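# Push chocolate bars from steel table onto infeed belt

## Task

Push the whole line of chocolate bars from the steel table onto the white infeed belt, ending with each bar lying flat and entirely on the belt, with no part over the edge.

## Robot and tools

Robot: two arms. left_arm carries a left hand and sits on the +y side; right_arm carries a right hand on the -y side. Calibrated bases: left_arm at (-0.010, +0.326, 0) m, right_arm at (+0.027, -0.251, 0) m, both nearly unrotated. A camera stand stands behind the arms.

Scene frame: origin at table-top height, halfway between the nominal bases; +x points out over the table, +z up, +y toward left_arm. Image left/right does not match arm names. All printed positions (m), quaternions (wxyz), Hand targets and commanded offsets use this frame's axes.

Hand point: a spot fixed to the palm, 0.05 m in front of it and 0.15 m from the wrist face along the fingers. Its +z runs along straight fingers, +y out of the palm, +x across the palm away from the thumb on the right hand (toward the thumb on the left hand). Straight fingers extend 0.06 to 0.07 m past the point along +z, 0.06 m behind it along -y. A wrist bracket on the little-finger side reaches 0.10 m across and can strike things. Arms track commands loosely: at rest the hand often sits 1 to 3 cm (sometimes 5 cm) off, usually low, without any contact. Each step the controller limits commanded orientation to 40 degrees from the measured one.

Row format (used by execute_actions and move): 28 numbers, each in [-1, 1], always for both arms. Order: left_arm dx, dy, dz, rx, ry, rz; then left hand little, ring, middle, index, thumb_bend, thumb_turn, force_limit, speed; then the same fourteen for right_arm. The six pose numbers are offsets, not poses: measured from that arm's Hand target at the start of the action or move, along scene axes, with 1.0 equal to 0.6 m of travel or 180 degrees of turn; rx, ry, rz form one rotation vector, turning about the Hand target position. Every row of one action is relative to that same start, not to the preceding row; a new action starts from the updated Hand target, so repeating an offset moves further. All zeros re-requests the current Hand target, which also ends a push against something. If the hand stays short, send the gap as an offset.

Hand numbers are absolute targets: fingers and thumb_bend +1 straight/open, -1 curled; thumb_turn +1 beside the palm, -1 across in front of it. force_limit maps -1..+1 to about 0..10 N at the fingertip (0..15 N for the two thumb motors). speed rises from near zero at -1 to full at +0.48 and stays full above. A hand has no no-change code: to keep it as is, resend the eight numbers of its last executed row (before any row has run, use hand_measured plus hand_force_limit and hand_speed). For pushing bars, a flat open hand or a closed fist both work; no grip is needed.

execute_actions: actions = list of actions; each action = up to 15 rows, one per 1/30 s step; a short action repeats its last row to fill 15 steps. cameras = list of names (cam_head_left, cam_head_right, cam_high, or "all"); images come only if requested or if actions is empty.

move: target = one 28-number row or a list of up to 15 rows, every row an offset from the same starting Hand targets. speed = path top speed in m/s, 0.002 to 4.3 (default 0.25), one value or one per target. blend = corner rounding in m per target (0 stops at each). blocking = false returns early while motion continues. Paths are straight, ignore obstacles and the other arm, and are cut off after 10 s. Faster moves lag and overshoot more and hit harder; aiming far past a contact presses harder. Route around an arm's own base, not close past it. Result adds a move: line: done, off_target, moving, held or fault, plus limits=paced (pose clipped) or limits=held (steps withheld).

wait: seconds 0 to 10; arms keep their last command. stop: brakes a running move. zoom_image: camera (cam_head_left, cam_head_right, cam_high) and region [x0, y0, x1, y1] in pixels of that 672x504 image, at most 504 wide and tall. show_instructions: shows reference images. finished_scene: scene = current scene number; irreversible, call only once all bars rest on the belt.

Results: end_effector_position and end_effector_quat_wxyz per arm; Hand target (base for the next offsets); hand_measured, hand_stopped_by (moving, target, force, stalled, fault) and hand_load_n (positive when the finger is pushed open), each six values in motor order; hand_force_limit, hand_speed; Joint positions, velocities ("within noise" when still) and torques (these include gravity and carry offsets); step readings of position during actions; MOTOR HOT when a motor nears overheating.

Avoid: pushing a bar off the table edge or letting it tumble; fast or hard contact with the table, belt or bars; arms touching or pressing each other; excessive finger force; holding an arm stretched or straining for long (heat can make the arm collapse); any arm stop. Something may occasionally nudge a bar, so check the cameras before finishing.

Each tool is called after ">>>" by a JSON object that holds its "fn" and its "kwargs", one argument or row to a line.

Reference images:

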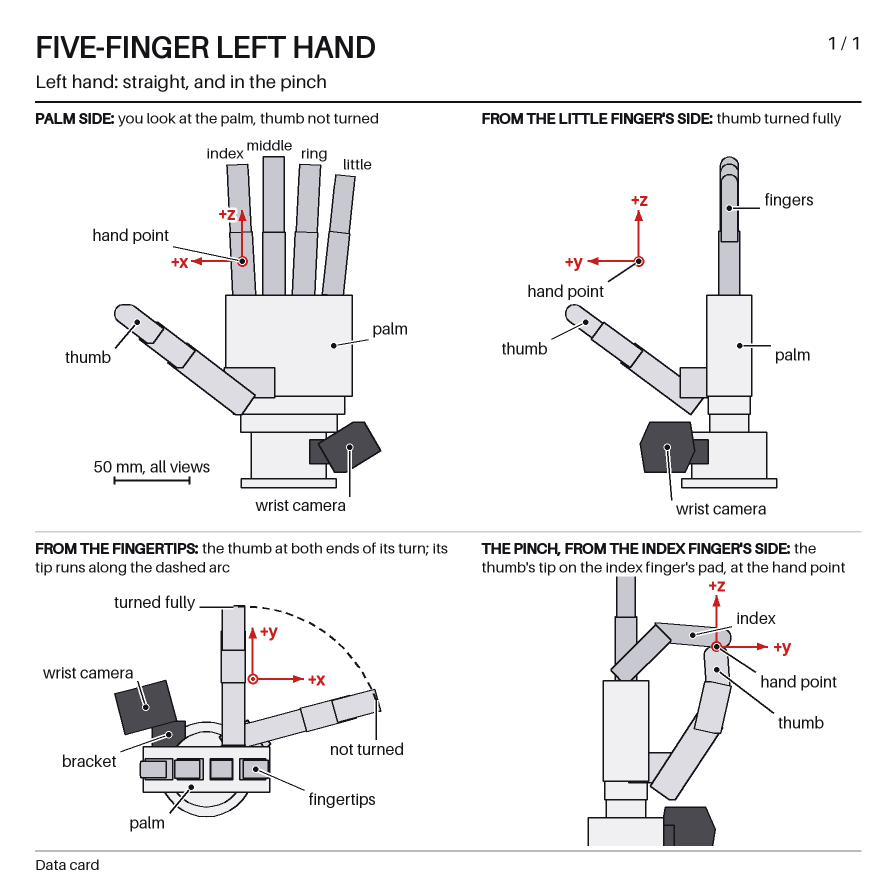

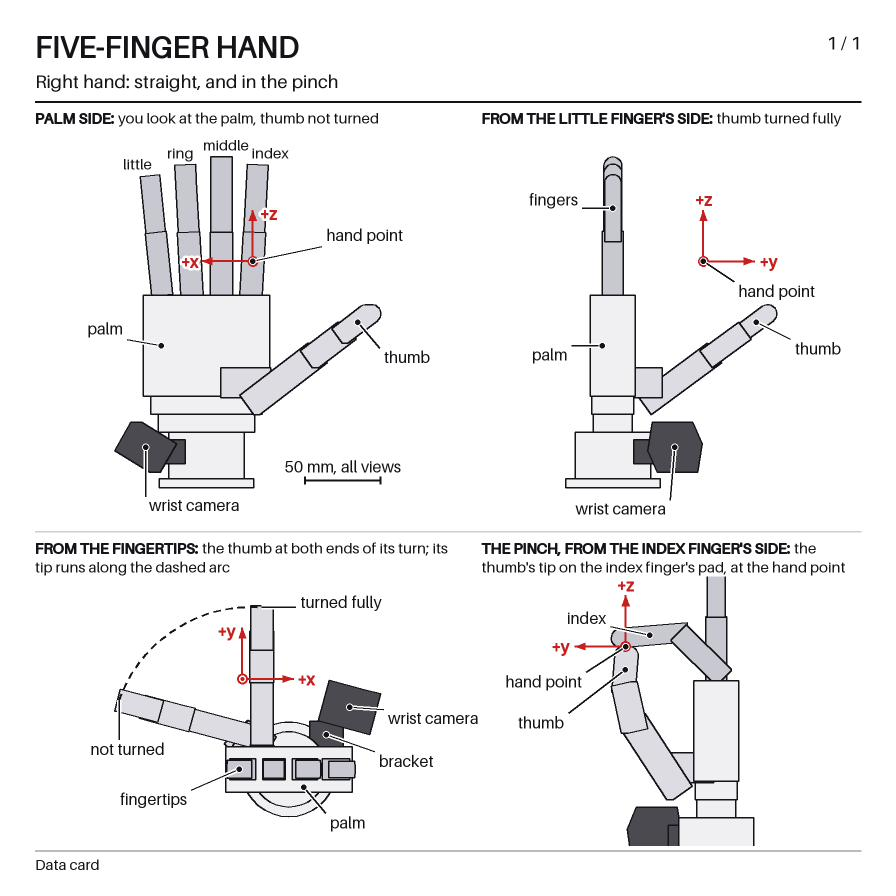

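## Session

>>> {"fn": "execute_actions", "kwargs": {
  "actions": []
}}

>>> {"fn": "zoom_image", "kwargs": {
  "camera": "cam_head_left",
  "region": [180, 215, 340, 340]
}}

>>> {"fn": "zoom_image", "kwargs": {
  "camera": "cam_head_right",
  "region": [180, 215, 340, 340]
}}

>>> {"fn": "zoom_image", "kwargs": {
  "camera": "cam_high",
  "region": [250, 150, 450, 350]
}}

Scene clock: 0.00 s.
left_arm: end_effector_position=(+0.5191, +0.0577, +0.1877) hand_measured=(+1.000, +1.000, +1.000, +1.000, +1.000, +1.000) hand_load_n=(+0.0, +0.0, +0.0, +0.0, +0.0, +0.0) hand_stopped_by=(target, target, target, target, target, target) hand_force_limit=0.00 hand_speed=-0.80 end_effector_quat_wxyz=(+0.066, +0.990, -0.001, +0.122) | right_arm: end_effector_position=(+0.6985, -0.0847, +0.1425) hand_measured=(+1.000, +1.000, +1.000, +1.000, +1.000, +1.000) hand_load_n=(+0.0, +0.0, +0.0, +0.0, +0.0, +0.0) hand_stopped_by=(target, target, target, target, target, target) hand_force_limit=0.00 hand_speed=-0.80 end_effector_quat_wxyz=(-0.188, +0.716, -0.666, +0.088)
Joint positions: left_arm=[-0.397 1.585 1.379 -1.088 0.031 -1.957] | right_arm=[0.162 2.046 1.971 -1.086 -0.088 0.111]
Joint velocities: within noise
Joint torques (N m): no reading
Heat: left arm: hottest wrist yaw 32 °C; right arm: hottest wrist yaw 32 °C.
Hand target: left_arm +0.5262, +0.0549, +0.1969; +0.070, +0.989, -0.001, +0.132 | right_arm +0.7078, -0.0831, +0.1622; -0.205, +0.714, -0.662, +0.101

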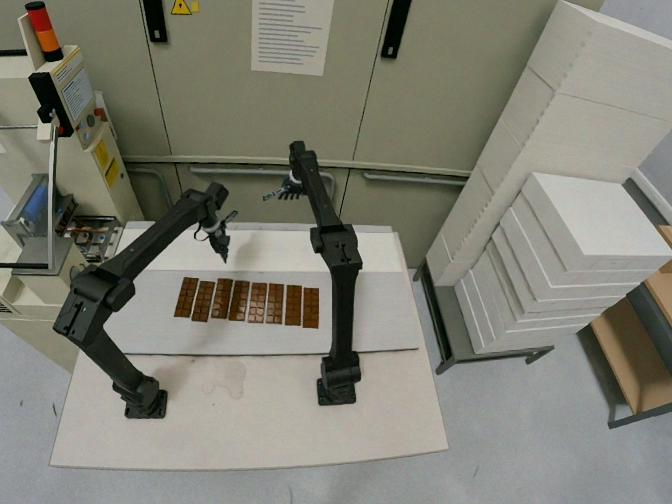

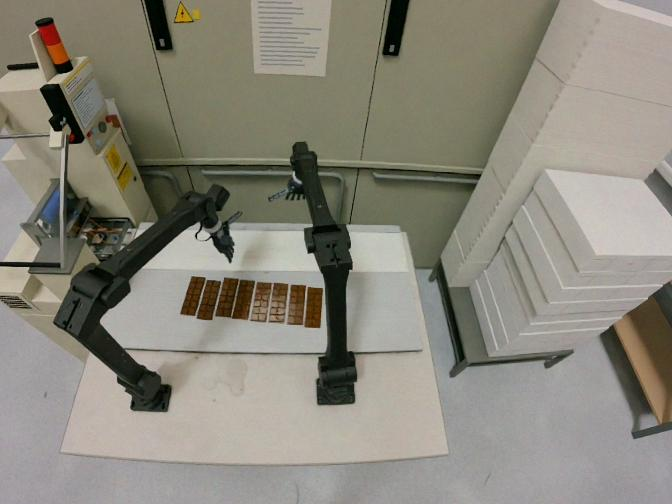

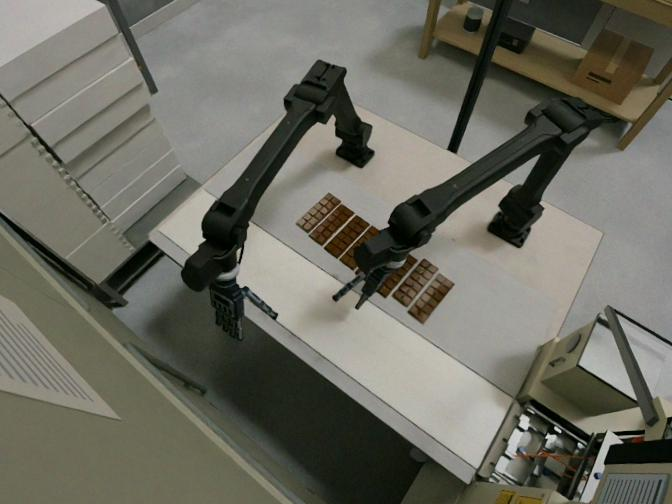

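Scaled by 3.150 from the camera's 672x504 image, which has a finer 960x720 frame.

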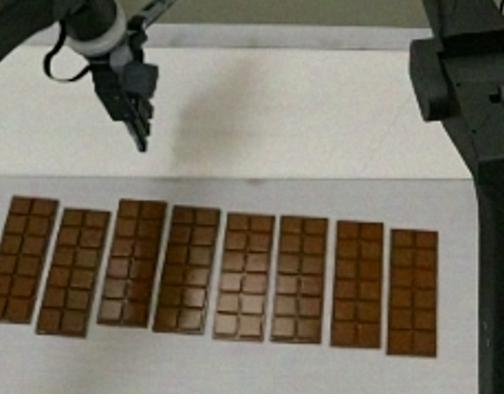

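Scaled by 3.150 from the camera's 672x504 image, which has a finer 960x720 frame.

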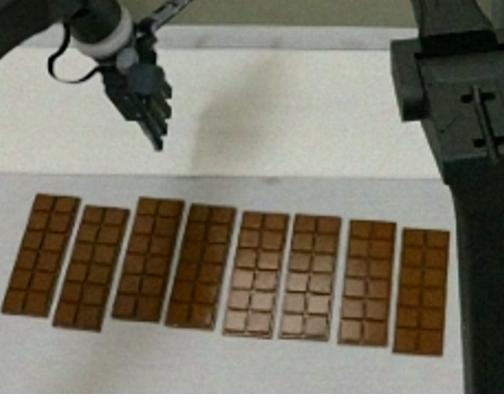

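Scaled by 2.520 from the camera's 672x504 image, which has a finer 960x720 frame.

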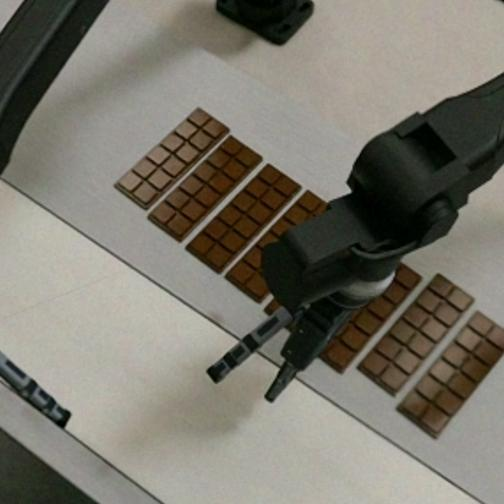

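>>> {"fn": "move", "kwargs": {
  "target": [
    [-0.5353, 0.2918, -0.1948, 0.1653, -0.0393, -0.4968, -1, -1, -1, -1, 1, -1, 0, 0, -0.888, -0.129, -0.137, -0.0418, 0.0572, -0.0488, -1, -1, -1, -1, 1, -1, 0, 0]
  ],
  "speed": 0.3,
  "cameras": ["all"]
}}

>>> {"fn": "zoom_image", "kwargs": {
  "camera": "cam_high",
  "region": [280, 130, 480, 330]
}}

>>> {"fn": "zoom_image", "kwargs": {
  "camera": "cam_head_right",
  "region": [160, 250, 340, 370]
}}

Scene clock: 11.33 s.
left_arm: end_effector_position=(+0.2067, +0.2285, +0.0830) hand_measured=(-1.000, -1.000, -1.000, -1.000, +1.000, -1.000) hand_load_n=(+0.0, +0.0, +0.0, +0.0, +0.0, +0.0) hand_stopped_by=(target, target, target, target, target, target) hand_force_limit=0.00 hand_speed=0.00 end_effector_quat_wxyz=(-0.089, +0.684, -0.718, +0.092) | right_arm: end_effector_position=(+0.1800, -0.1599, +0.0815) hand_measured=(-1.000, -1.000, -1.000, -1.000, +1.000, -1.000) hand_load_n=(+0.0, +0.0, +0.0, +0.0, +0.0, +0.0) hand_stopped_by=(target, target, target, target, target, target) hand_force_limit=0.00 hand_speed=0.00 end_effector_quat_wxyz=(-0.092, +0.679, -0.722, +0.095)
Joint positions: left_arm=[-0.299 0.949 0.629 -1.002 -0.061 -0.231] | right_arm=[0.359 0.699 0.515 -1.142 0.105 0.412]
Joint torques (N m): left_arm=[0.15 -4.48 7.88 0.94 0.13 0.26] | right_arm=[0.73 -0.32 8.69 0.39 0.18 0.11]
Heat: left arm: hottest wrist yaw 32 °C; right arm: hottest shoulder 32 °C.
Hand target: left_arm +0.2050, +0.2300, +0.0799; -0.090, +0.679, -0.722, +0.095 | right_arm +0.1749, -0.1605, +0.0801; -0.089, +0.679, -0.722, +0.095
Off the commanded pose: left_arm 0.004 m, 1 deg | right_arm 0.005 m, 0 deg.
move: done

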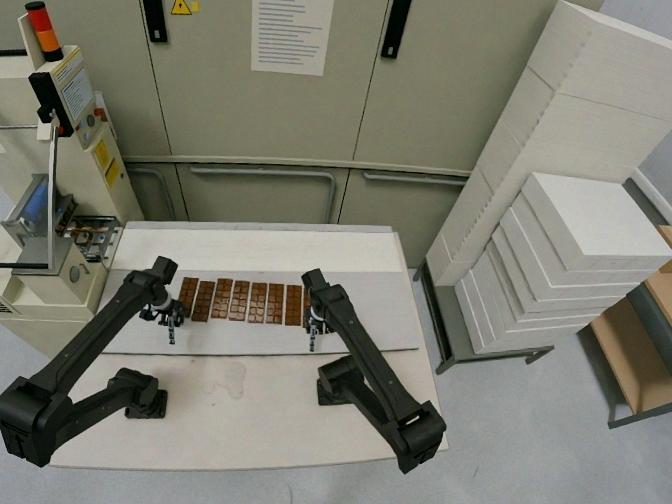

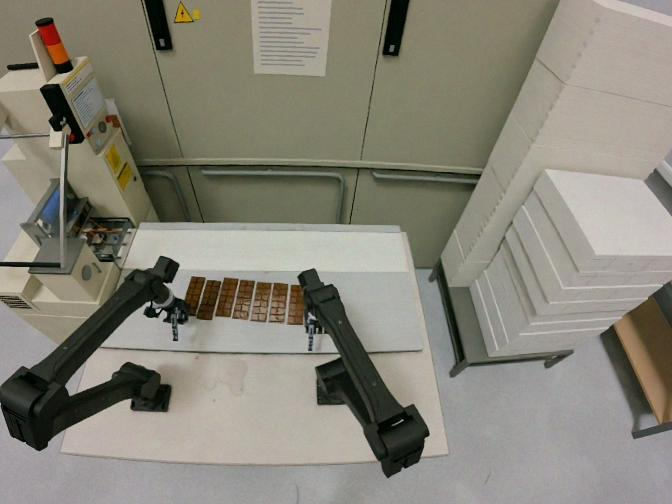

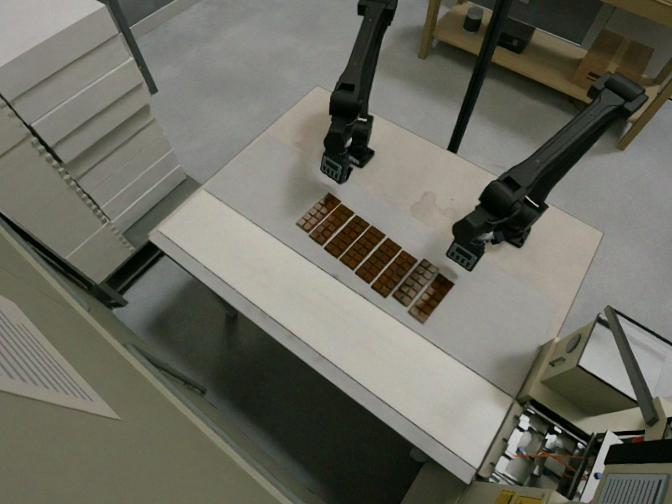

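Scaled by 2.520 from the camera's 672x504 image, which has a finer 960x720 frame.

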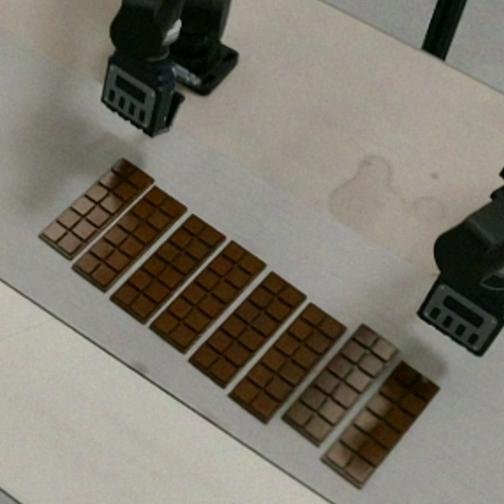

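Scaled by 2.800 from the camera's 672x504 image, which has a finer 960x720 frame.

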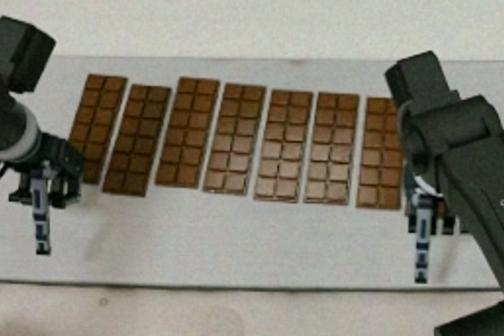

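>>> {"fn": "move", "kwargs": {
  "target": [
    [0, 0, -0.06, 0, 0, 0, -1, -1, -1, -1, 1, -1, 0, 0, 0, 0, -0.065, 0, 0, 0, -1, -1, -1, -1, 1, -1, 0, 0],
    [0, 0, -0.1115, 0, 0, 0, -1, -1, -1, -1, 1, -1, 0, 0, 0, 0, -0.12, 0, 0, 0, -1, -1, -1, -1, 1, -1, 0, 0]
  ],
  "speed": [0.12, 0.04],
  "blend": [0.01, 0],
  "cameras": ["all"]
}}

>>> {"fn": "zoom_image", "kwargs": {
  "camera": "cam_high",
  "region": [300, 140, 480, 320]
}}

>>> {"fn": "zoom_image", "kwargs": {
  "camera": "cam_head_right",
  "region": [160, 250, 340, 370]
}}

>>> {"fn": "zoom_image", "kwargs": {
  "camera": "cam_head_left",
  "region": [160, 250, 340, 370]
}}

Scene clock: 13.47 s.
left_arm: end_effector_position=(+0.2089, +0.2278, +0.0219) hand_measured=(-1.000, -1.000, -1.000, -1.000, +1.000, -1.000) hand_load_n=(-1.0, +0.0, +0.0, +0.0, +0.0, +0.0) hand_stopped_by=(target, target, target, target, target, target) hand_force_limit=0.00 hand_speed=0.00 end_effector_quat_wxyz=(-0.093, +0.683, -0.717, +0.100) | right_arm: end_effector_position=(+0.1779, -0.1607, +0.0170) hand_measured=(-1.000, -1.000, -1.000, -1.000, +1.000, -1.000) hand_load_n=(+0.0, +0.0, +0.0, -1.0, +0.0, +0.0) hand_stopped_by=(target, target, target, target, target, target) hand_force_limit=0.00 hand_speed=0.00 end_effector_quat_wxyz=(-0.095, +0.678, -0.722, +0.097)
Joint positions: left_arm=[-0.299 1.036 0.502 -0.768 -0.061 -0.23] | right_arm=[0.359 0.767 0.362 -0.915 0.106 0.412]
Joint torques (N m): left_arm=[0.15 -3.02 6.89 1.21 0.14 0.24] | right_arm=[0.67 1.85 7.42 1.81 0.18 0.11]
Heat: left arm: hottest wrist yaw 32 °C; right arm: hottest shoulder 32 °C.
Hand target: left_arm +0.2051, +0.2300, +0.0131; -0.090, +0.679, -0.722, +0.095 | right_arm +0.1750, -0.1605, +0.0081; -0.089, +0.679, -0.722, +0.095
Off the commanded pose: left_arm 0.010 m, 1 deg | right_arm 0.009 m, 1 deg.
move: done

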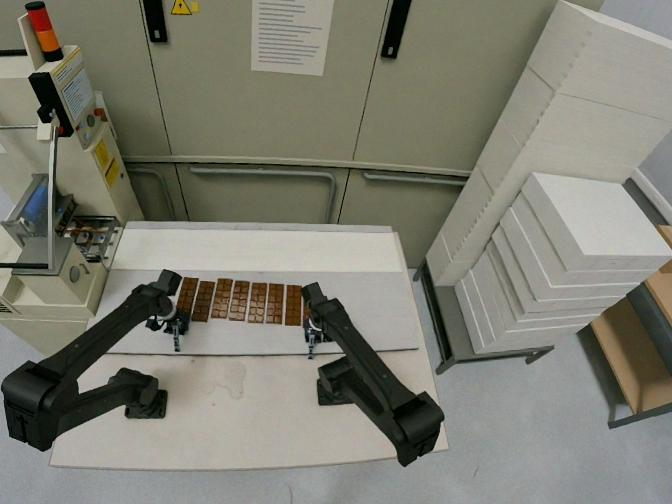

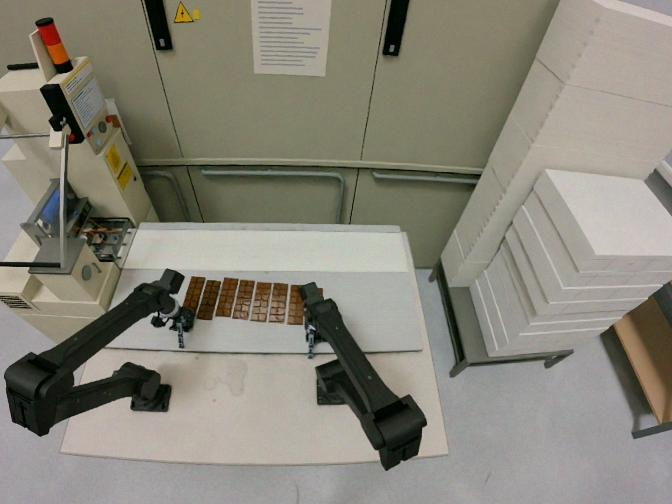

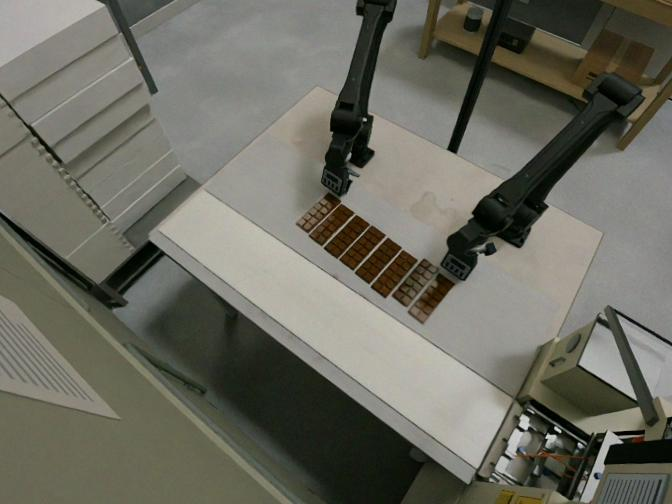

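Scaled by 2.800 from the camera's 672x504 image, which has a finer 960x720 frame.

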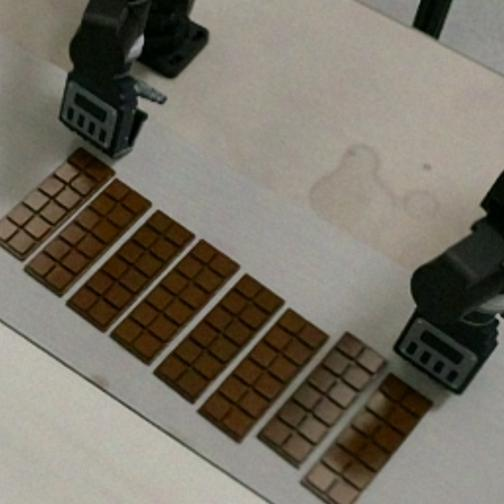

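Scaled by 2.800 from the camera's 672x504 image, which has a finer 960x720 frame.

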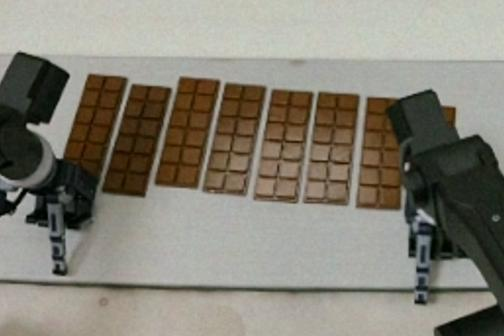

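Scaled by 2.800 from the camera's 672x504 image, which has a finer 960x720 frame.

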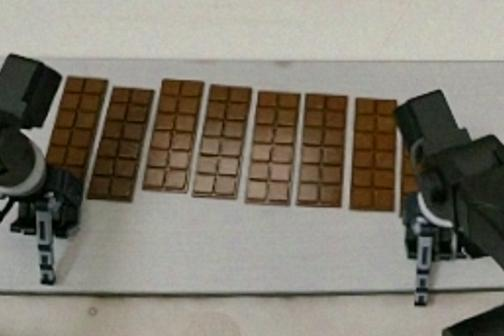

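>>> {"fn": "zoom_image", "kwargs": {
  "camera": "cam_high",
  "region": [310, 150, 380, 220]
}}

>>> {"fn": "zoom_image", "kwargs": {
  "camera": "cam_high",
  "region": [420, 235, 490, 305]
}}

>>> {"fn": "zoom_image", "kwargs": {
  "camera": "cam_head_right",
  "region": [160, 290, 230, 360]
}}

>>> {"fn": "zoom_image", "kwargs": {
  "camera": "cam_head_left",
  "region": [285, 300, 355, 370]
}}

Scaled by 7.200 from the camera's 672x504 image, which has a finer 960x720 frame.

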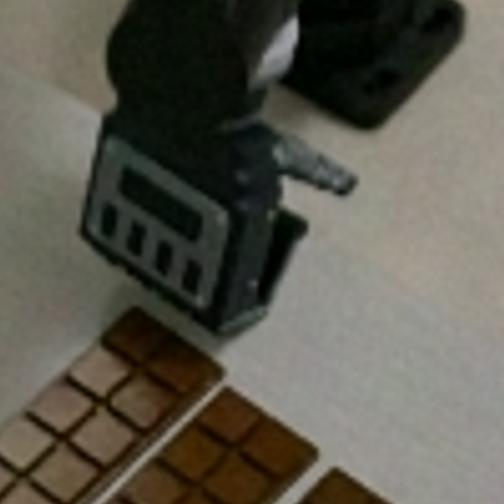

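Scaled by 7.200 from the camera's 672x504 image, which has a finer 960x720 frame.

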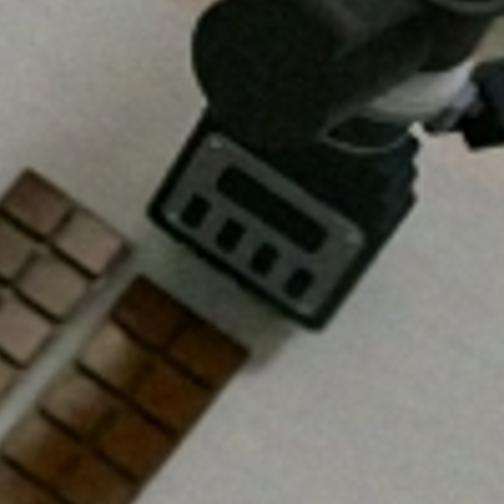

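Scaled by 7.200 from the camera's 672x504 image, which has a finer 960x720 frame.

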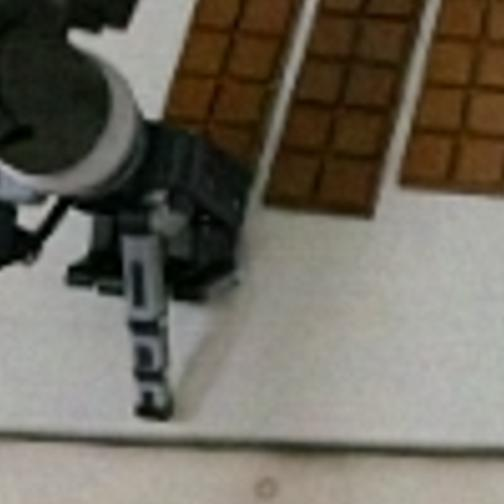

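Scaled by 7.200 from the camera's 672x504 image, which has a finer 960x720 frame.

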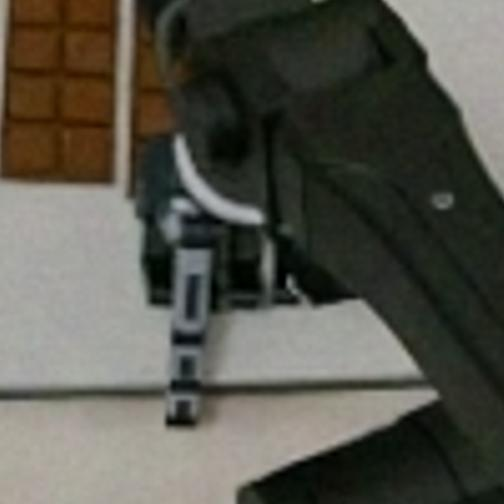

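>>> {"fn": "move", "kwargs": {
  "target": [
    [0, 0.0133, 0, 0, 0, 0, -1, -1, -1, -1, 1, -1, 0, 0, 0, 0, 0, 0, 0, 0, -1, -1, -1, -1, 1, -1, 0, 0],
    [0.4315, -0.013, 0, 0, 0, 0, -1, -1, -1, -1, 1, -1, 0, 0, 0.4817, -0.0293, 0, 0, 0, 0, -1, -1, -1, -1, 1, -1, 0, 0]
  ],
  "speed": [0.06, 0.11],
  "blend": [0.004, 0],
  "cameras": ["all"]
}}

>>> {"fn": "zoom_image", "kwargs": {
  "camera": "cam_high",
  "region": [230, 150, 480, 400]
}}

>>> {"fn": "zoom_image", "kwargs": {
  "camera": "cam_head_left",
  "region": [170, 215, 340, 340]
}}

Scene clock: 19.23 s.
left_arm: end_effector_position=(+0.4581, +0.2173, +0.0274) hand_measured=(-1.000, -1.000, -1.000, -1.000, +1.000, -1.000) hand_load_n=(-1.0, -1.0, +0.0, +0.0, +0.0, +0.0) hand_stopped_by=(target, target, target, target, target, target) hand_force_limit=0.00 hand_speed=0.00 end_effector_quat_wxyz=(-0.100, +0.679, -0.719, +0.109) | right_arm: end_effector_position=(+0.4528, -0.1743, +0.0177) hand_measured=(-1.000, -1.000, -1.000, -1.000, +1.000, -1.000) hand_load_n=(+0.0, -0.5, +0.0, -2.0, +0.0, +0.0) hand_stopped_by=(target, target, target, target, target, target) hand_force_limit=0.00 hand_speed=0.00 end_effector_quat_wxyz=(-0.097, +0.678, -0.721, +0.099)
Joint positions: left_arm=[-0.174 1.676 1.13 -0.728 -0.026 -0.101] | right_arm=[0.102 1.587 0.986 -0.694 0.04 0.161]
Joint torques (N m): left_arm=[0.79 -10.4 10.22 0.21 0.15 0.24] | right_arm=[-0.91 -5.77 10.7 0.88 0.04 -0.05]
Heat: left arm: hottest elbow 32 °C; right arm: hottest wrist yaw 32 °C.
Hand target: left_arm +0.4640, +0.2221, +0.0132; -0.090, +0.679, -0.722, +0.095 | right_arm +0.4640, -0.1781, +0.0081; -0.089, +0.679, -0.722, +0.095
Off the commanded pose: left_arm 0.016 m, 2 deg | right_arm 0.015 m, 1 deg.
move: off_target (left_arm, right_arm)

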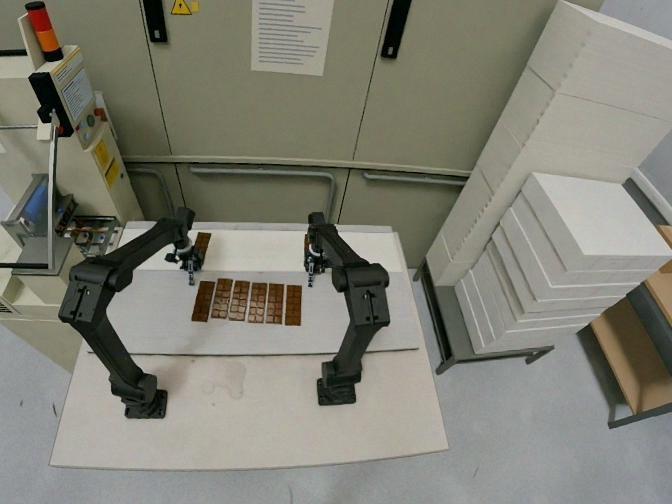

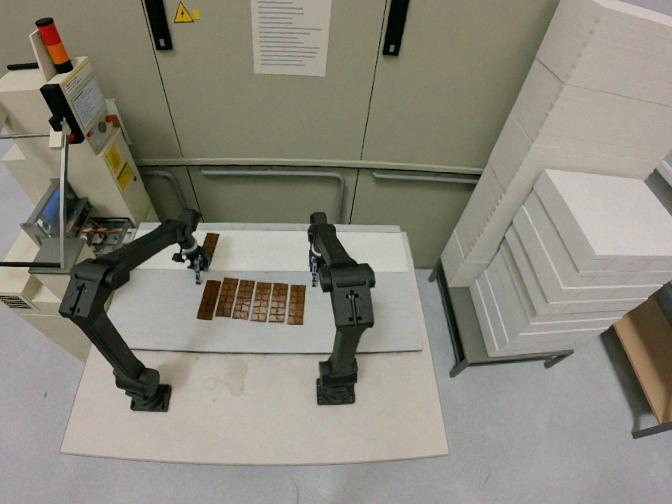

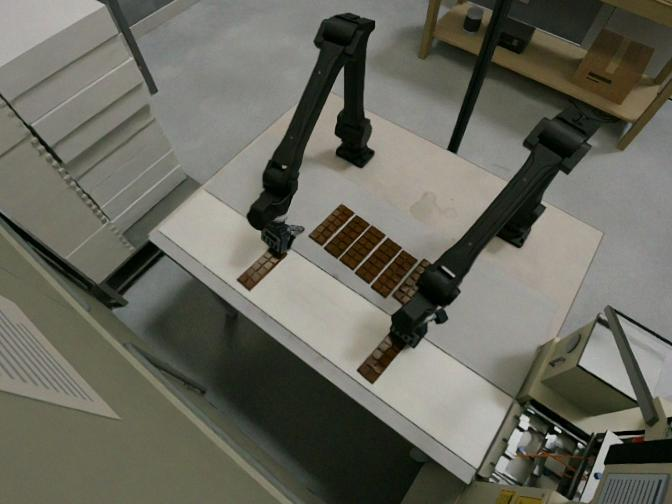

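Scaled by 2.016 from the camera's 672x504 image, which has a finer 960x720 frame.

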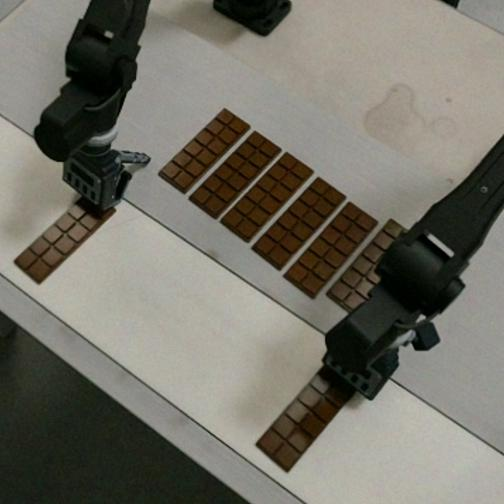

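Scaled by 2.965 from the camera's 672x504 image, which has a finer 960x720 frame.

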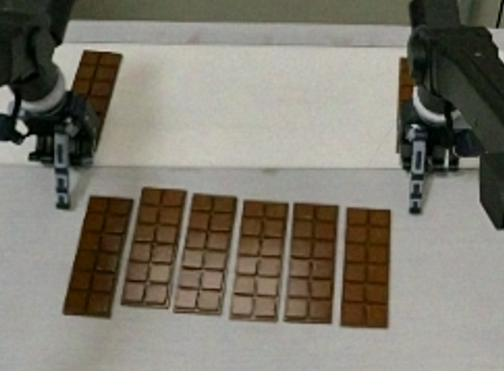

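>>> {"fn": "move", "kwargs": {
  "target": [
    [-0.0417, 0.0025, 0, 0, 0, 0, -1, -1, -1, -1, 1, -1, 0, 0, -0.0417, 0.0025, 0, 0, 0, 0, -1, -1, -1, -1, 1, -1, 0, 0],
    [-0.1067, -0.0118, 0.0863, 0, 0, 0, -1, -1, -1, -1, 1, -1, 0, 0, -0.1067, 0.0218, 0.0948, 0, 0, 0, -1, -1, -1, -1, 1, -1, 0, 0],
    [-0.415, -0.0718, 0.0947, 0, 0, 0, -1, -1, -1, -1, 1, -1, 0, 0, -0.44, 0.1298, 0.1032, 0, 0, 0, -1, -1, -1, -1, 1, -1, 0, 0],
    [-0.4483, -0.0718, 0.0363, 0, 0, 0, -1, -1, -1, -1, 1, -1, 0, 0, -0.4733, 0.1298, 0.0365, 0, 0, 0, -1, -1, -1, -1, 1, -1, 0, 0],
    [-0.4483, -0.0718, -0.0003, 0, 0, 0, -1, -1, -1, -1, 1, -1, 0, 0, -0.4733, 0.1298, 0, 0, 0, 0, -1, -1, -1, -1, 1, -1, 0, 0],
    [-0.0033, -0.099, -0.0003, 0, 0, 0, -1, -1, -1, -1, 1, -1, 0, 0, 0, 0.101, 0, 0, 0, 0, -1, -1, -1, -1, 1, -1, 0, 0]
  ],
  "speed": [0.1, 0.15, 0.3, 0.15, 0.04, 0.12],
  "blend": [0.008, 0.03, 0.02, 0.008, 0, 0],
  "cameras": ["all"]
}}

>>> {"fn": "zoom_image", "kwargs": {
  "camera": "cam_high",
  "region": [230, 150, 480, 400]
}}

>>> {"fn": "zoom_image", "kwargs": {
  "camera": "cam_head_left",
  "region": [170, 215, 340, 340]
}}

Scene clock: 26.13 s.
left_arm: end_effector_position=(+0.4541, +0.1583, +0.0279) hand_measured=(-1.000, -1.000, -1.000, -1.000, +1.000, -1.000) hand_load_n=(-1.0, -0.5, +0.0, -0.5, +0.0, +0.0) hand_stopped_by=(target, target, target, target, target, target) hand_force_limit=0.00 hand_speed=0.00 end_effector_quat_wxyz=(-0.097, +0.680, -0.719, +0.110) | right_arm: end_effector_position=(+0.4532, -0.1150, +0.0179) hand_measured=(-1.000, -1.000, -1.000, -1.000, +1.000, -1.000) hand_load_n=(+0.0, -0.5, -0.5, -1.5, +0.0, +0.0) hand_stopped_by=(target, target, target, target, target, target) hand_force_limit=0.00 hand_speed=0.00 end_effector_quat_wxyz=(-0.099, +0.678, -0.722, +0.099)
Joint positions: left_arm=[-0.293 1.699 1.161 -0.745 -0.055 -0.217] | right_arm=[0.235 1.61 1.016 -0.705 0.075 0.291]
Joint torques (N m): left_arm=[0.79 -10.7 10.33 0.17 0.09 0.26] | right_arm=[-0.91 -6.12 10.81 0.72 0.02 -0.05]
Heat: left arm: hottest elbow 32 °C; right arm: hottest wrist yaw 32 °C.
Hand target: left_arm +0.4619, +0.1627, +0.0129; -0.090, +0.679, -0.722, +0.095 | right_arm +0.4641, -0.1175, +0.0082; -0.089, +0.679, -0.722, +0.095
Off the commanded pose: left_arm 0.017 m, 2 deg | right_arm 0.015 m, 1 deg.
move: off_target (left_arm, right_arm)

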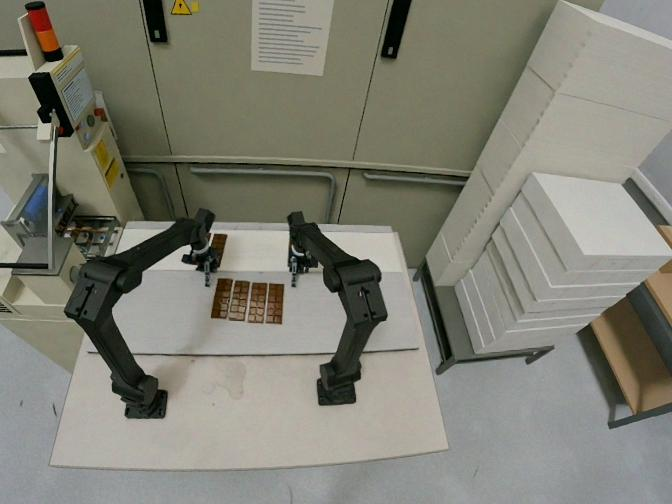

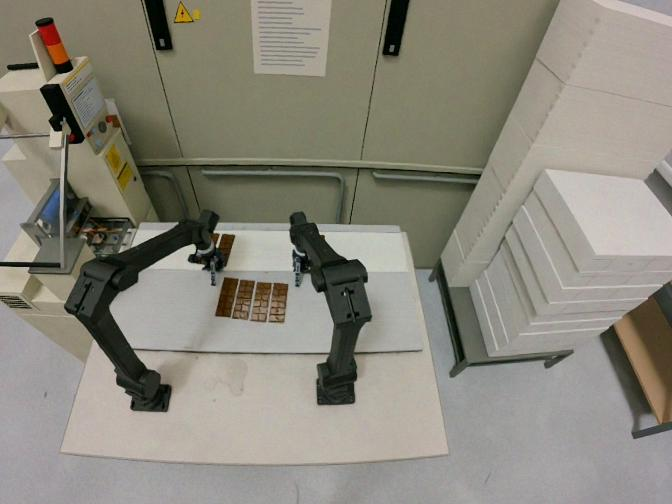

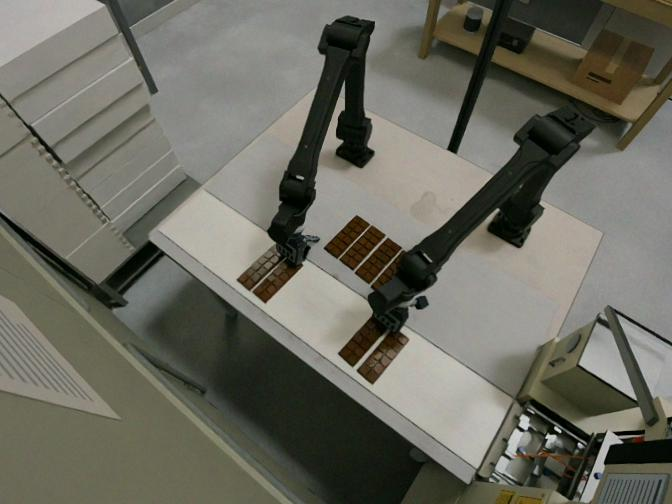

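Scaled by 2.016 from the camera's 672x504 image, which has a finer 960x720 frame.

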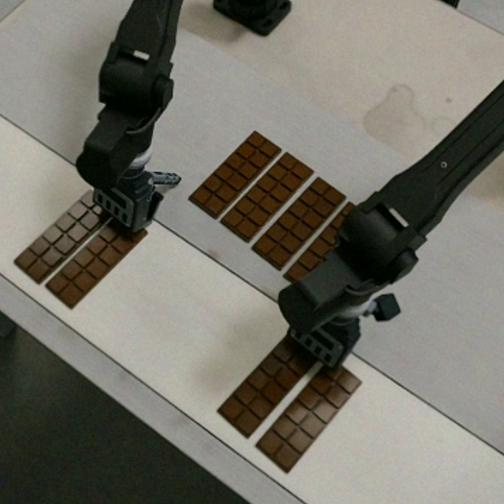

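Scaled by 2.965 from the camera's 672x504 image, which has a finer 960x720 frame.

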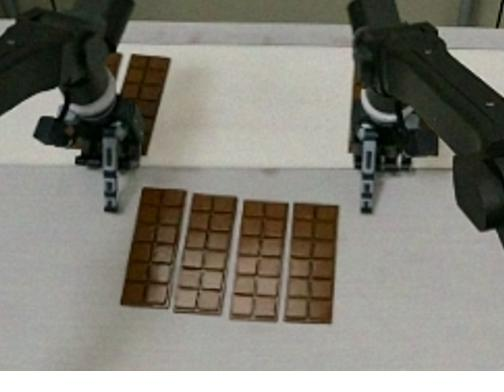

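>>> {"fn": "move", "kwargs": {
  "target": [
    [-0.0417, 0.0025, 0, 0, 0, 0, -1, -1, -1, -1, 1, -1, 0, 0, -0.0417, 0.0025, 0, 0, 0, 0, -1, -1, -1, -1, 1, -1, 0, 0],
    [-0.1032, -0.0128, 0.0868, 0, 0, 0, -1, -1, -1, -1, 1, -1, 0, 0, -0.1068, 0.0208, 0.0947, 0, 0, 0, -1, -1, -1, -1, 1, -1, 0, 0],
    [-0.3948, -0.0805, 0.0952, 0, 0, 0, -1, -1, -1, -1, 1, -1, 0, 0, -0.4352, 0.1335, 0.103, 0, 0, 0, -1, -1, -1, -1, 1, -1, 0, 0],
    [-0.4282, -0.0805, 0.0368, 0, 0, 0, -1, -1, -1, -1, 1, -1, 0, 0, -0.4685, 0.1335, 0.0363, 0, 0, 0, -1, -1, -1, -1, 1, -1, 0, 0],
    [-0.4282, -0.0805, 0, 0, 0, 0, -1, -1, -1, -1, 1, -1, 0, 0, -0.4685, 0.1335, 0, 0, 0, 0, -1, -1, -1, -1, 1, -1, 0, 0],
    [0, -0.1067, 0, 0, 0, 0, -1, -1, -1, -1, 1, -1, 0, 0, 0, 0.105, 0, 0, 0, 0, -1, -1, -1, -1, 1, -1, 0, 0]
  ],
  "speed": [0.1, 0.15, 0.3, 0.15, 0.04, 0.12],
  "blend": [0.008, 0.03, 0.02, 0.008, 0, 0],
  "cameras": ["all"]
}}

>>> {"fn": "zoom_image", "kwargs": {
  "camera": "cam_high",
  "region": [230, 150, 480, 400]
}}

>>> {"fn": "zoom_image", "kwargs": {
  "camera": "cam_head_left",
  "region": [170, 215, 340, 340]
}}

Scene clock: 33.00 s.
left_arm: end_effector_position=(+0.4526, +0.0944, +0.0292) hand_measured=(-1.000, -1.000, -1.000, -1.000, +1.000, -1.000) hand_load_n=(-0.5, +0.0, +0.5, -0.5, +0.0, +0.0) hand_stopped_by=(target, target, target, target, target, target) hand_force_limit=0.00 hand_speed=0.00 end_effector_quat_wxyz=(-0.095, +0.680, -0.719, +0.110) | right_arm: end_effector_position=(+0.4536, -0.0530, +0.0180) hand_measured=(-1.000, -1.000, -1.000, -1.000, +1.000, -1.000) hand_load_n=(-0.5, -1.0, -0.5, -0.5, +0.0, +0.0) hand_stopped_by=(target, target, target, target, target, target) hand_force_limit=0.00 hand_speed=0.00 end_effector_quat_wxyz=(-0.101, +0.678, -0.721, +0.099)
Joint positions: left_arm=[-0.414 1.745 1.229 -0.775 -0.085 -0.333] | right_arm=[0.365 1.653 1.071 -0.726 0.107 0.417]
Joint torques (N m): left_arm=[0.91 -11.22 10.67 0.36 0.05 0.25] | right_arm=[-0.91 -6.83 11.02 0.47 -0.01 -0.04]
Heat: left arm: hottest elbow 32 °C; right arm: hottest wrist yaw 32 °C.
Hand target: left_arm +0.4621, +0.0987, +0.0129; -0.090, +0.679, -0.722, +0.095 | right_arm +0.4641, -0.0544, +0.0082; -0.089, +0.679, -0.722, +0.095
Off the commanded pose: left_arm 0.019 m, 2 deg | right_arm 0.014 m, 1 deg.
move: off_target (left_arm, right_arm)

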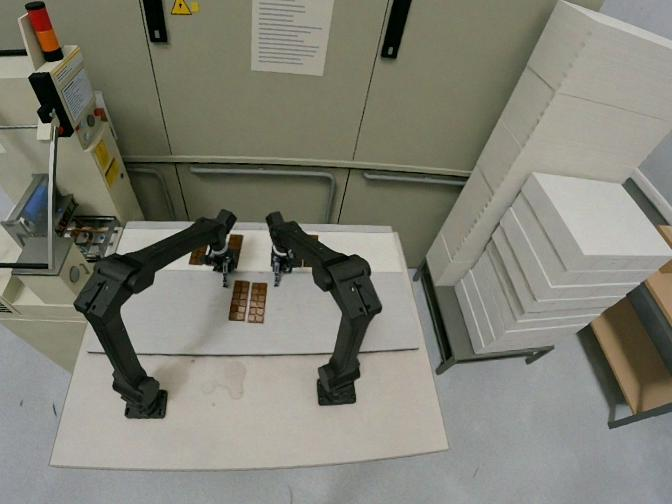

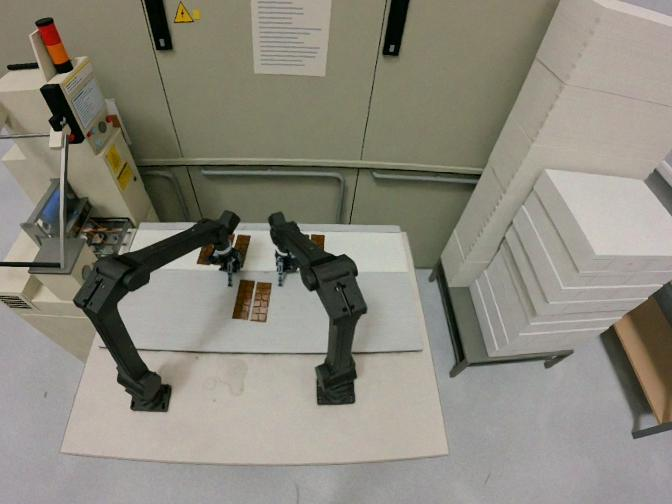

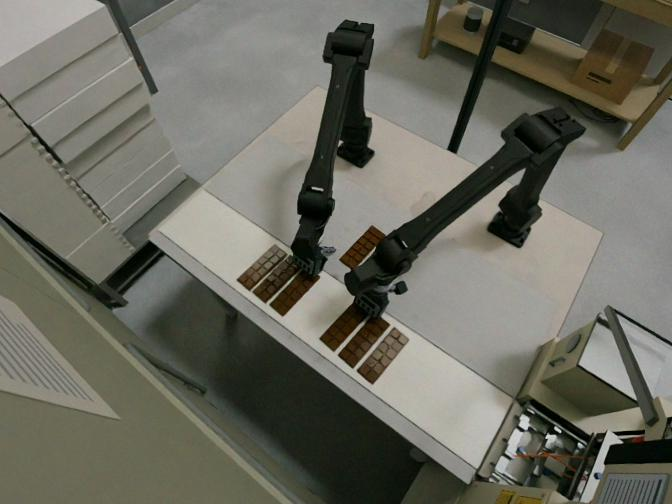

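Scaled by 2.016 from the camera's 672x504 image, which has a finer 960x720 frame.

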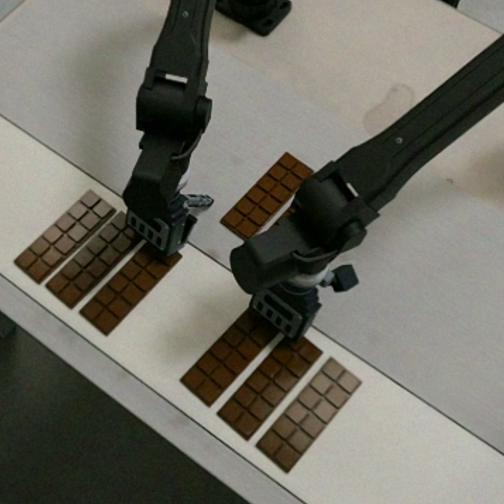

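Scaled by 2.965 from the camera's 672x504 image, which has a finer 960x720 frame.

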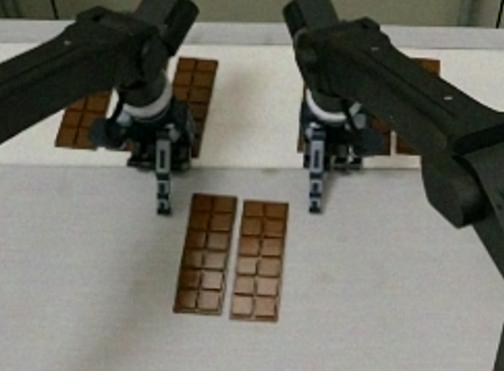

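>>> {"fn": "move", "kwargs": {
  "target": [
    [-0.0417,0.0025,0,0,0,0,-1,-1,-1,-1,1,-1,0,0,-0.0417,0.0025,0,0,0,0,-1,-1,-1,-1,1,-1,0,0],
    [-0.1035,0.0055,0.0868,0,0,0,-1,-1,-1,-1,1,-1,0,0,-0.1068,0.0065,0.0947,0,0,0,-1,-1,-1,-1,1,-1,0,0],
    [-0.4418,-0.0740,0.0952,0,0,0,-1,-1,-1,-1,1,-1,0,0,-0.4568,-0.1093,0.1197,0,0,0,-1,-1,-1,-1,1,-1,0,0],
    [-0.4418,-0.0740,0.0368,0,0,0,-1,-1,-1,-1,1,-1,0,0,-0.4568,-0.1093,0.1197,0,0,0,-1,-1,-1,-1,1,-1,0,0],
    [-0.4418,-0.0740,0,0,0,0,-1,-1,-1,-1,1,-1,0,0,-0.4568,-0.1093,0.1197,0,0,0,-1,-1,-1,-1,1,-1,0,0],
    [0,-0.1010,0,0,0,0,-1,-1,-1,-1,1,-1,0,0,-0.4568,-0.1093,0.1197,0,0,0,-1,-1,-1,-1,1,-1,0,0]
  ],
  "speed": [0.1,0.15,0.3,0.15,0.04,0.12],
  "blend": [0.008,0.03,0.02,0.008,0,0],
  "cameras": ["cam_head_left","cam_high"]
}}

Scene clock: 39.83 s.
left_arm: end_effector_position=(+0.4516, +0.0340, +0.0306) hand_measured=(-1.000, -1.000, -1.000, -1.000, +1.000, -1.000) hand_load_n=(-0.5, +0.0, +0.0, -0.5, -0.5, +0.0) hand_stopped_by=(target, target, target, target, target, target) hand_force_limit=0.00 hand_speed=0.00 end_effector_quat_wxyz=(-0.093, +0.679, -0.719, +0.111) | right_arm: end_effector_position=(+0.1941, -0.1193, +0.0795) hand_measured=(-1.000, -1.000, -1.000, -1.000, +1.000, -1.000) hand_load_n=(+0.0, +0.0, +0.0, +0.0, +0.0, +0.0) hand_stopped_by=(target, target, target, target, target, target) hand_force_limit=0.00 hand_speed=0.00 end_effector_quat_wxyz=(-0.090, +0.679, -0.723, +0.094)
Joint positions: left_arm=[-0.517 1.803 1.317 -0.814 -0.109 -0.433] | right_arm=[0.524 0.829 0.562 -1.084 0.143 0.574]
Joint torques (N m): left_arm=[0.91 -12.4 10.91 0.35 -0.01 0.23] | right_arm=[0.73 -1.73 8.75 0.34 0.2 0.11]
Heat: left arm: hottest elbow 33 °C; right arm: hottest elbow 32 °C.
Hand target: left_arm +0.4620, +0.0380, +0.0130; -0.090, +0.679, -0.722, +0.095 | right_arm +0.1899, -0.1200, +0.0801; -0.089, +0.679, -0.722, +0.095
Off the commanded pose: left_arm 0.021 m, 2 deg | right_arm 0.004 m, 0 deg.
move: off_target (left_arm); blend cut to 0.0175 m at target 3
Images, in order (width x height): cam_head_left 672x504, cam_high 672x504.

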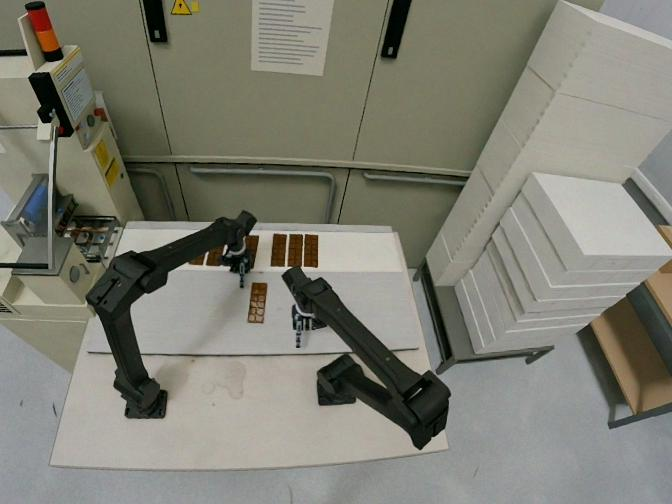

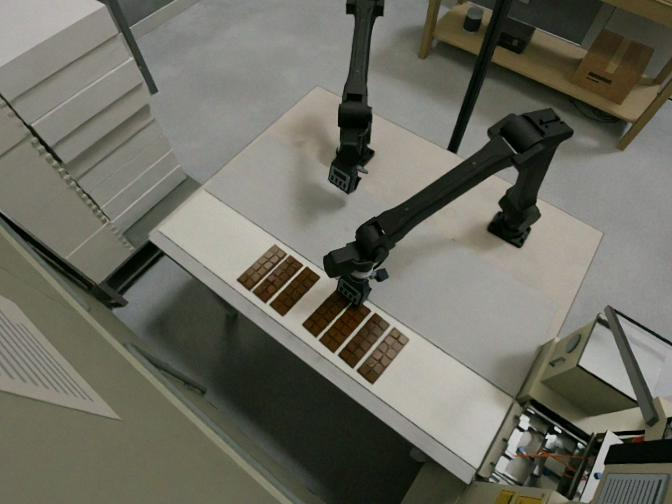

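>>> {"fn": "zoom_image", "kwargs": {
  "camera": "cam_high",
  "region": [230, 220, 430, 400]
}}

>>> {"fn": "zoom_image", "kwargs": {
  "camera": "cam_head_left",
  "region": [180, 210, 340, 340]
}}

Scaled by 2.520 from the camera's 672x504 image, which has a finer 960x720 frame.

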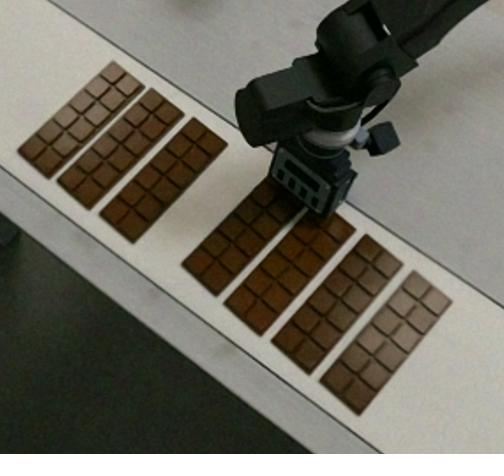

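Scaled by 3.150 from the camera's 672x504 image, which has a finer 960x720 frame.

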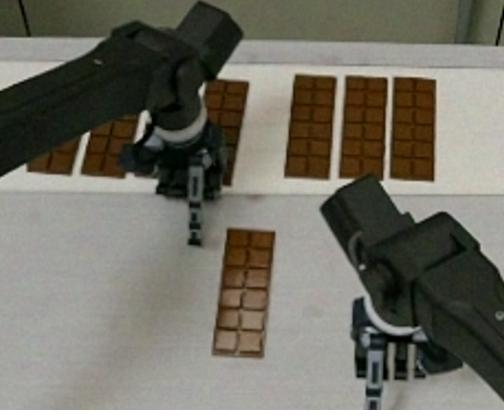

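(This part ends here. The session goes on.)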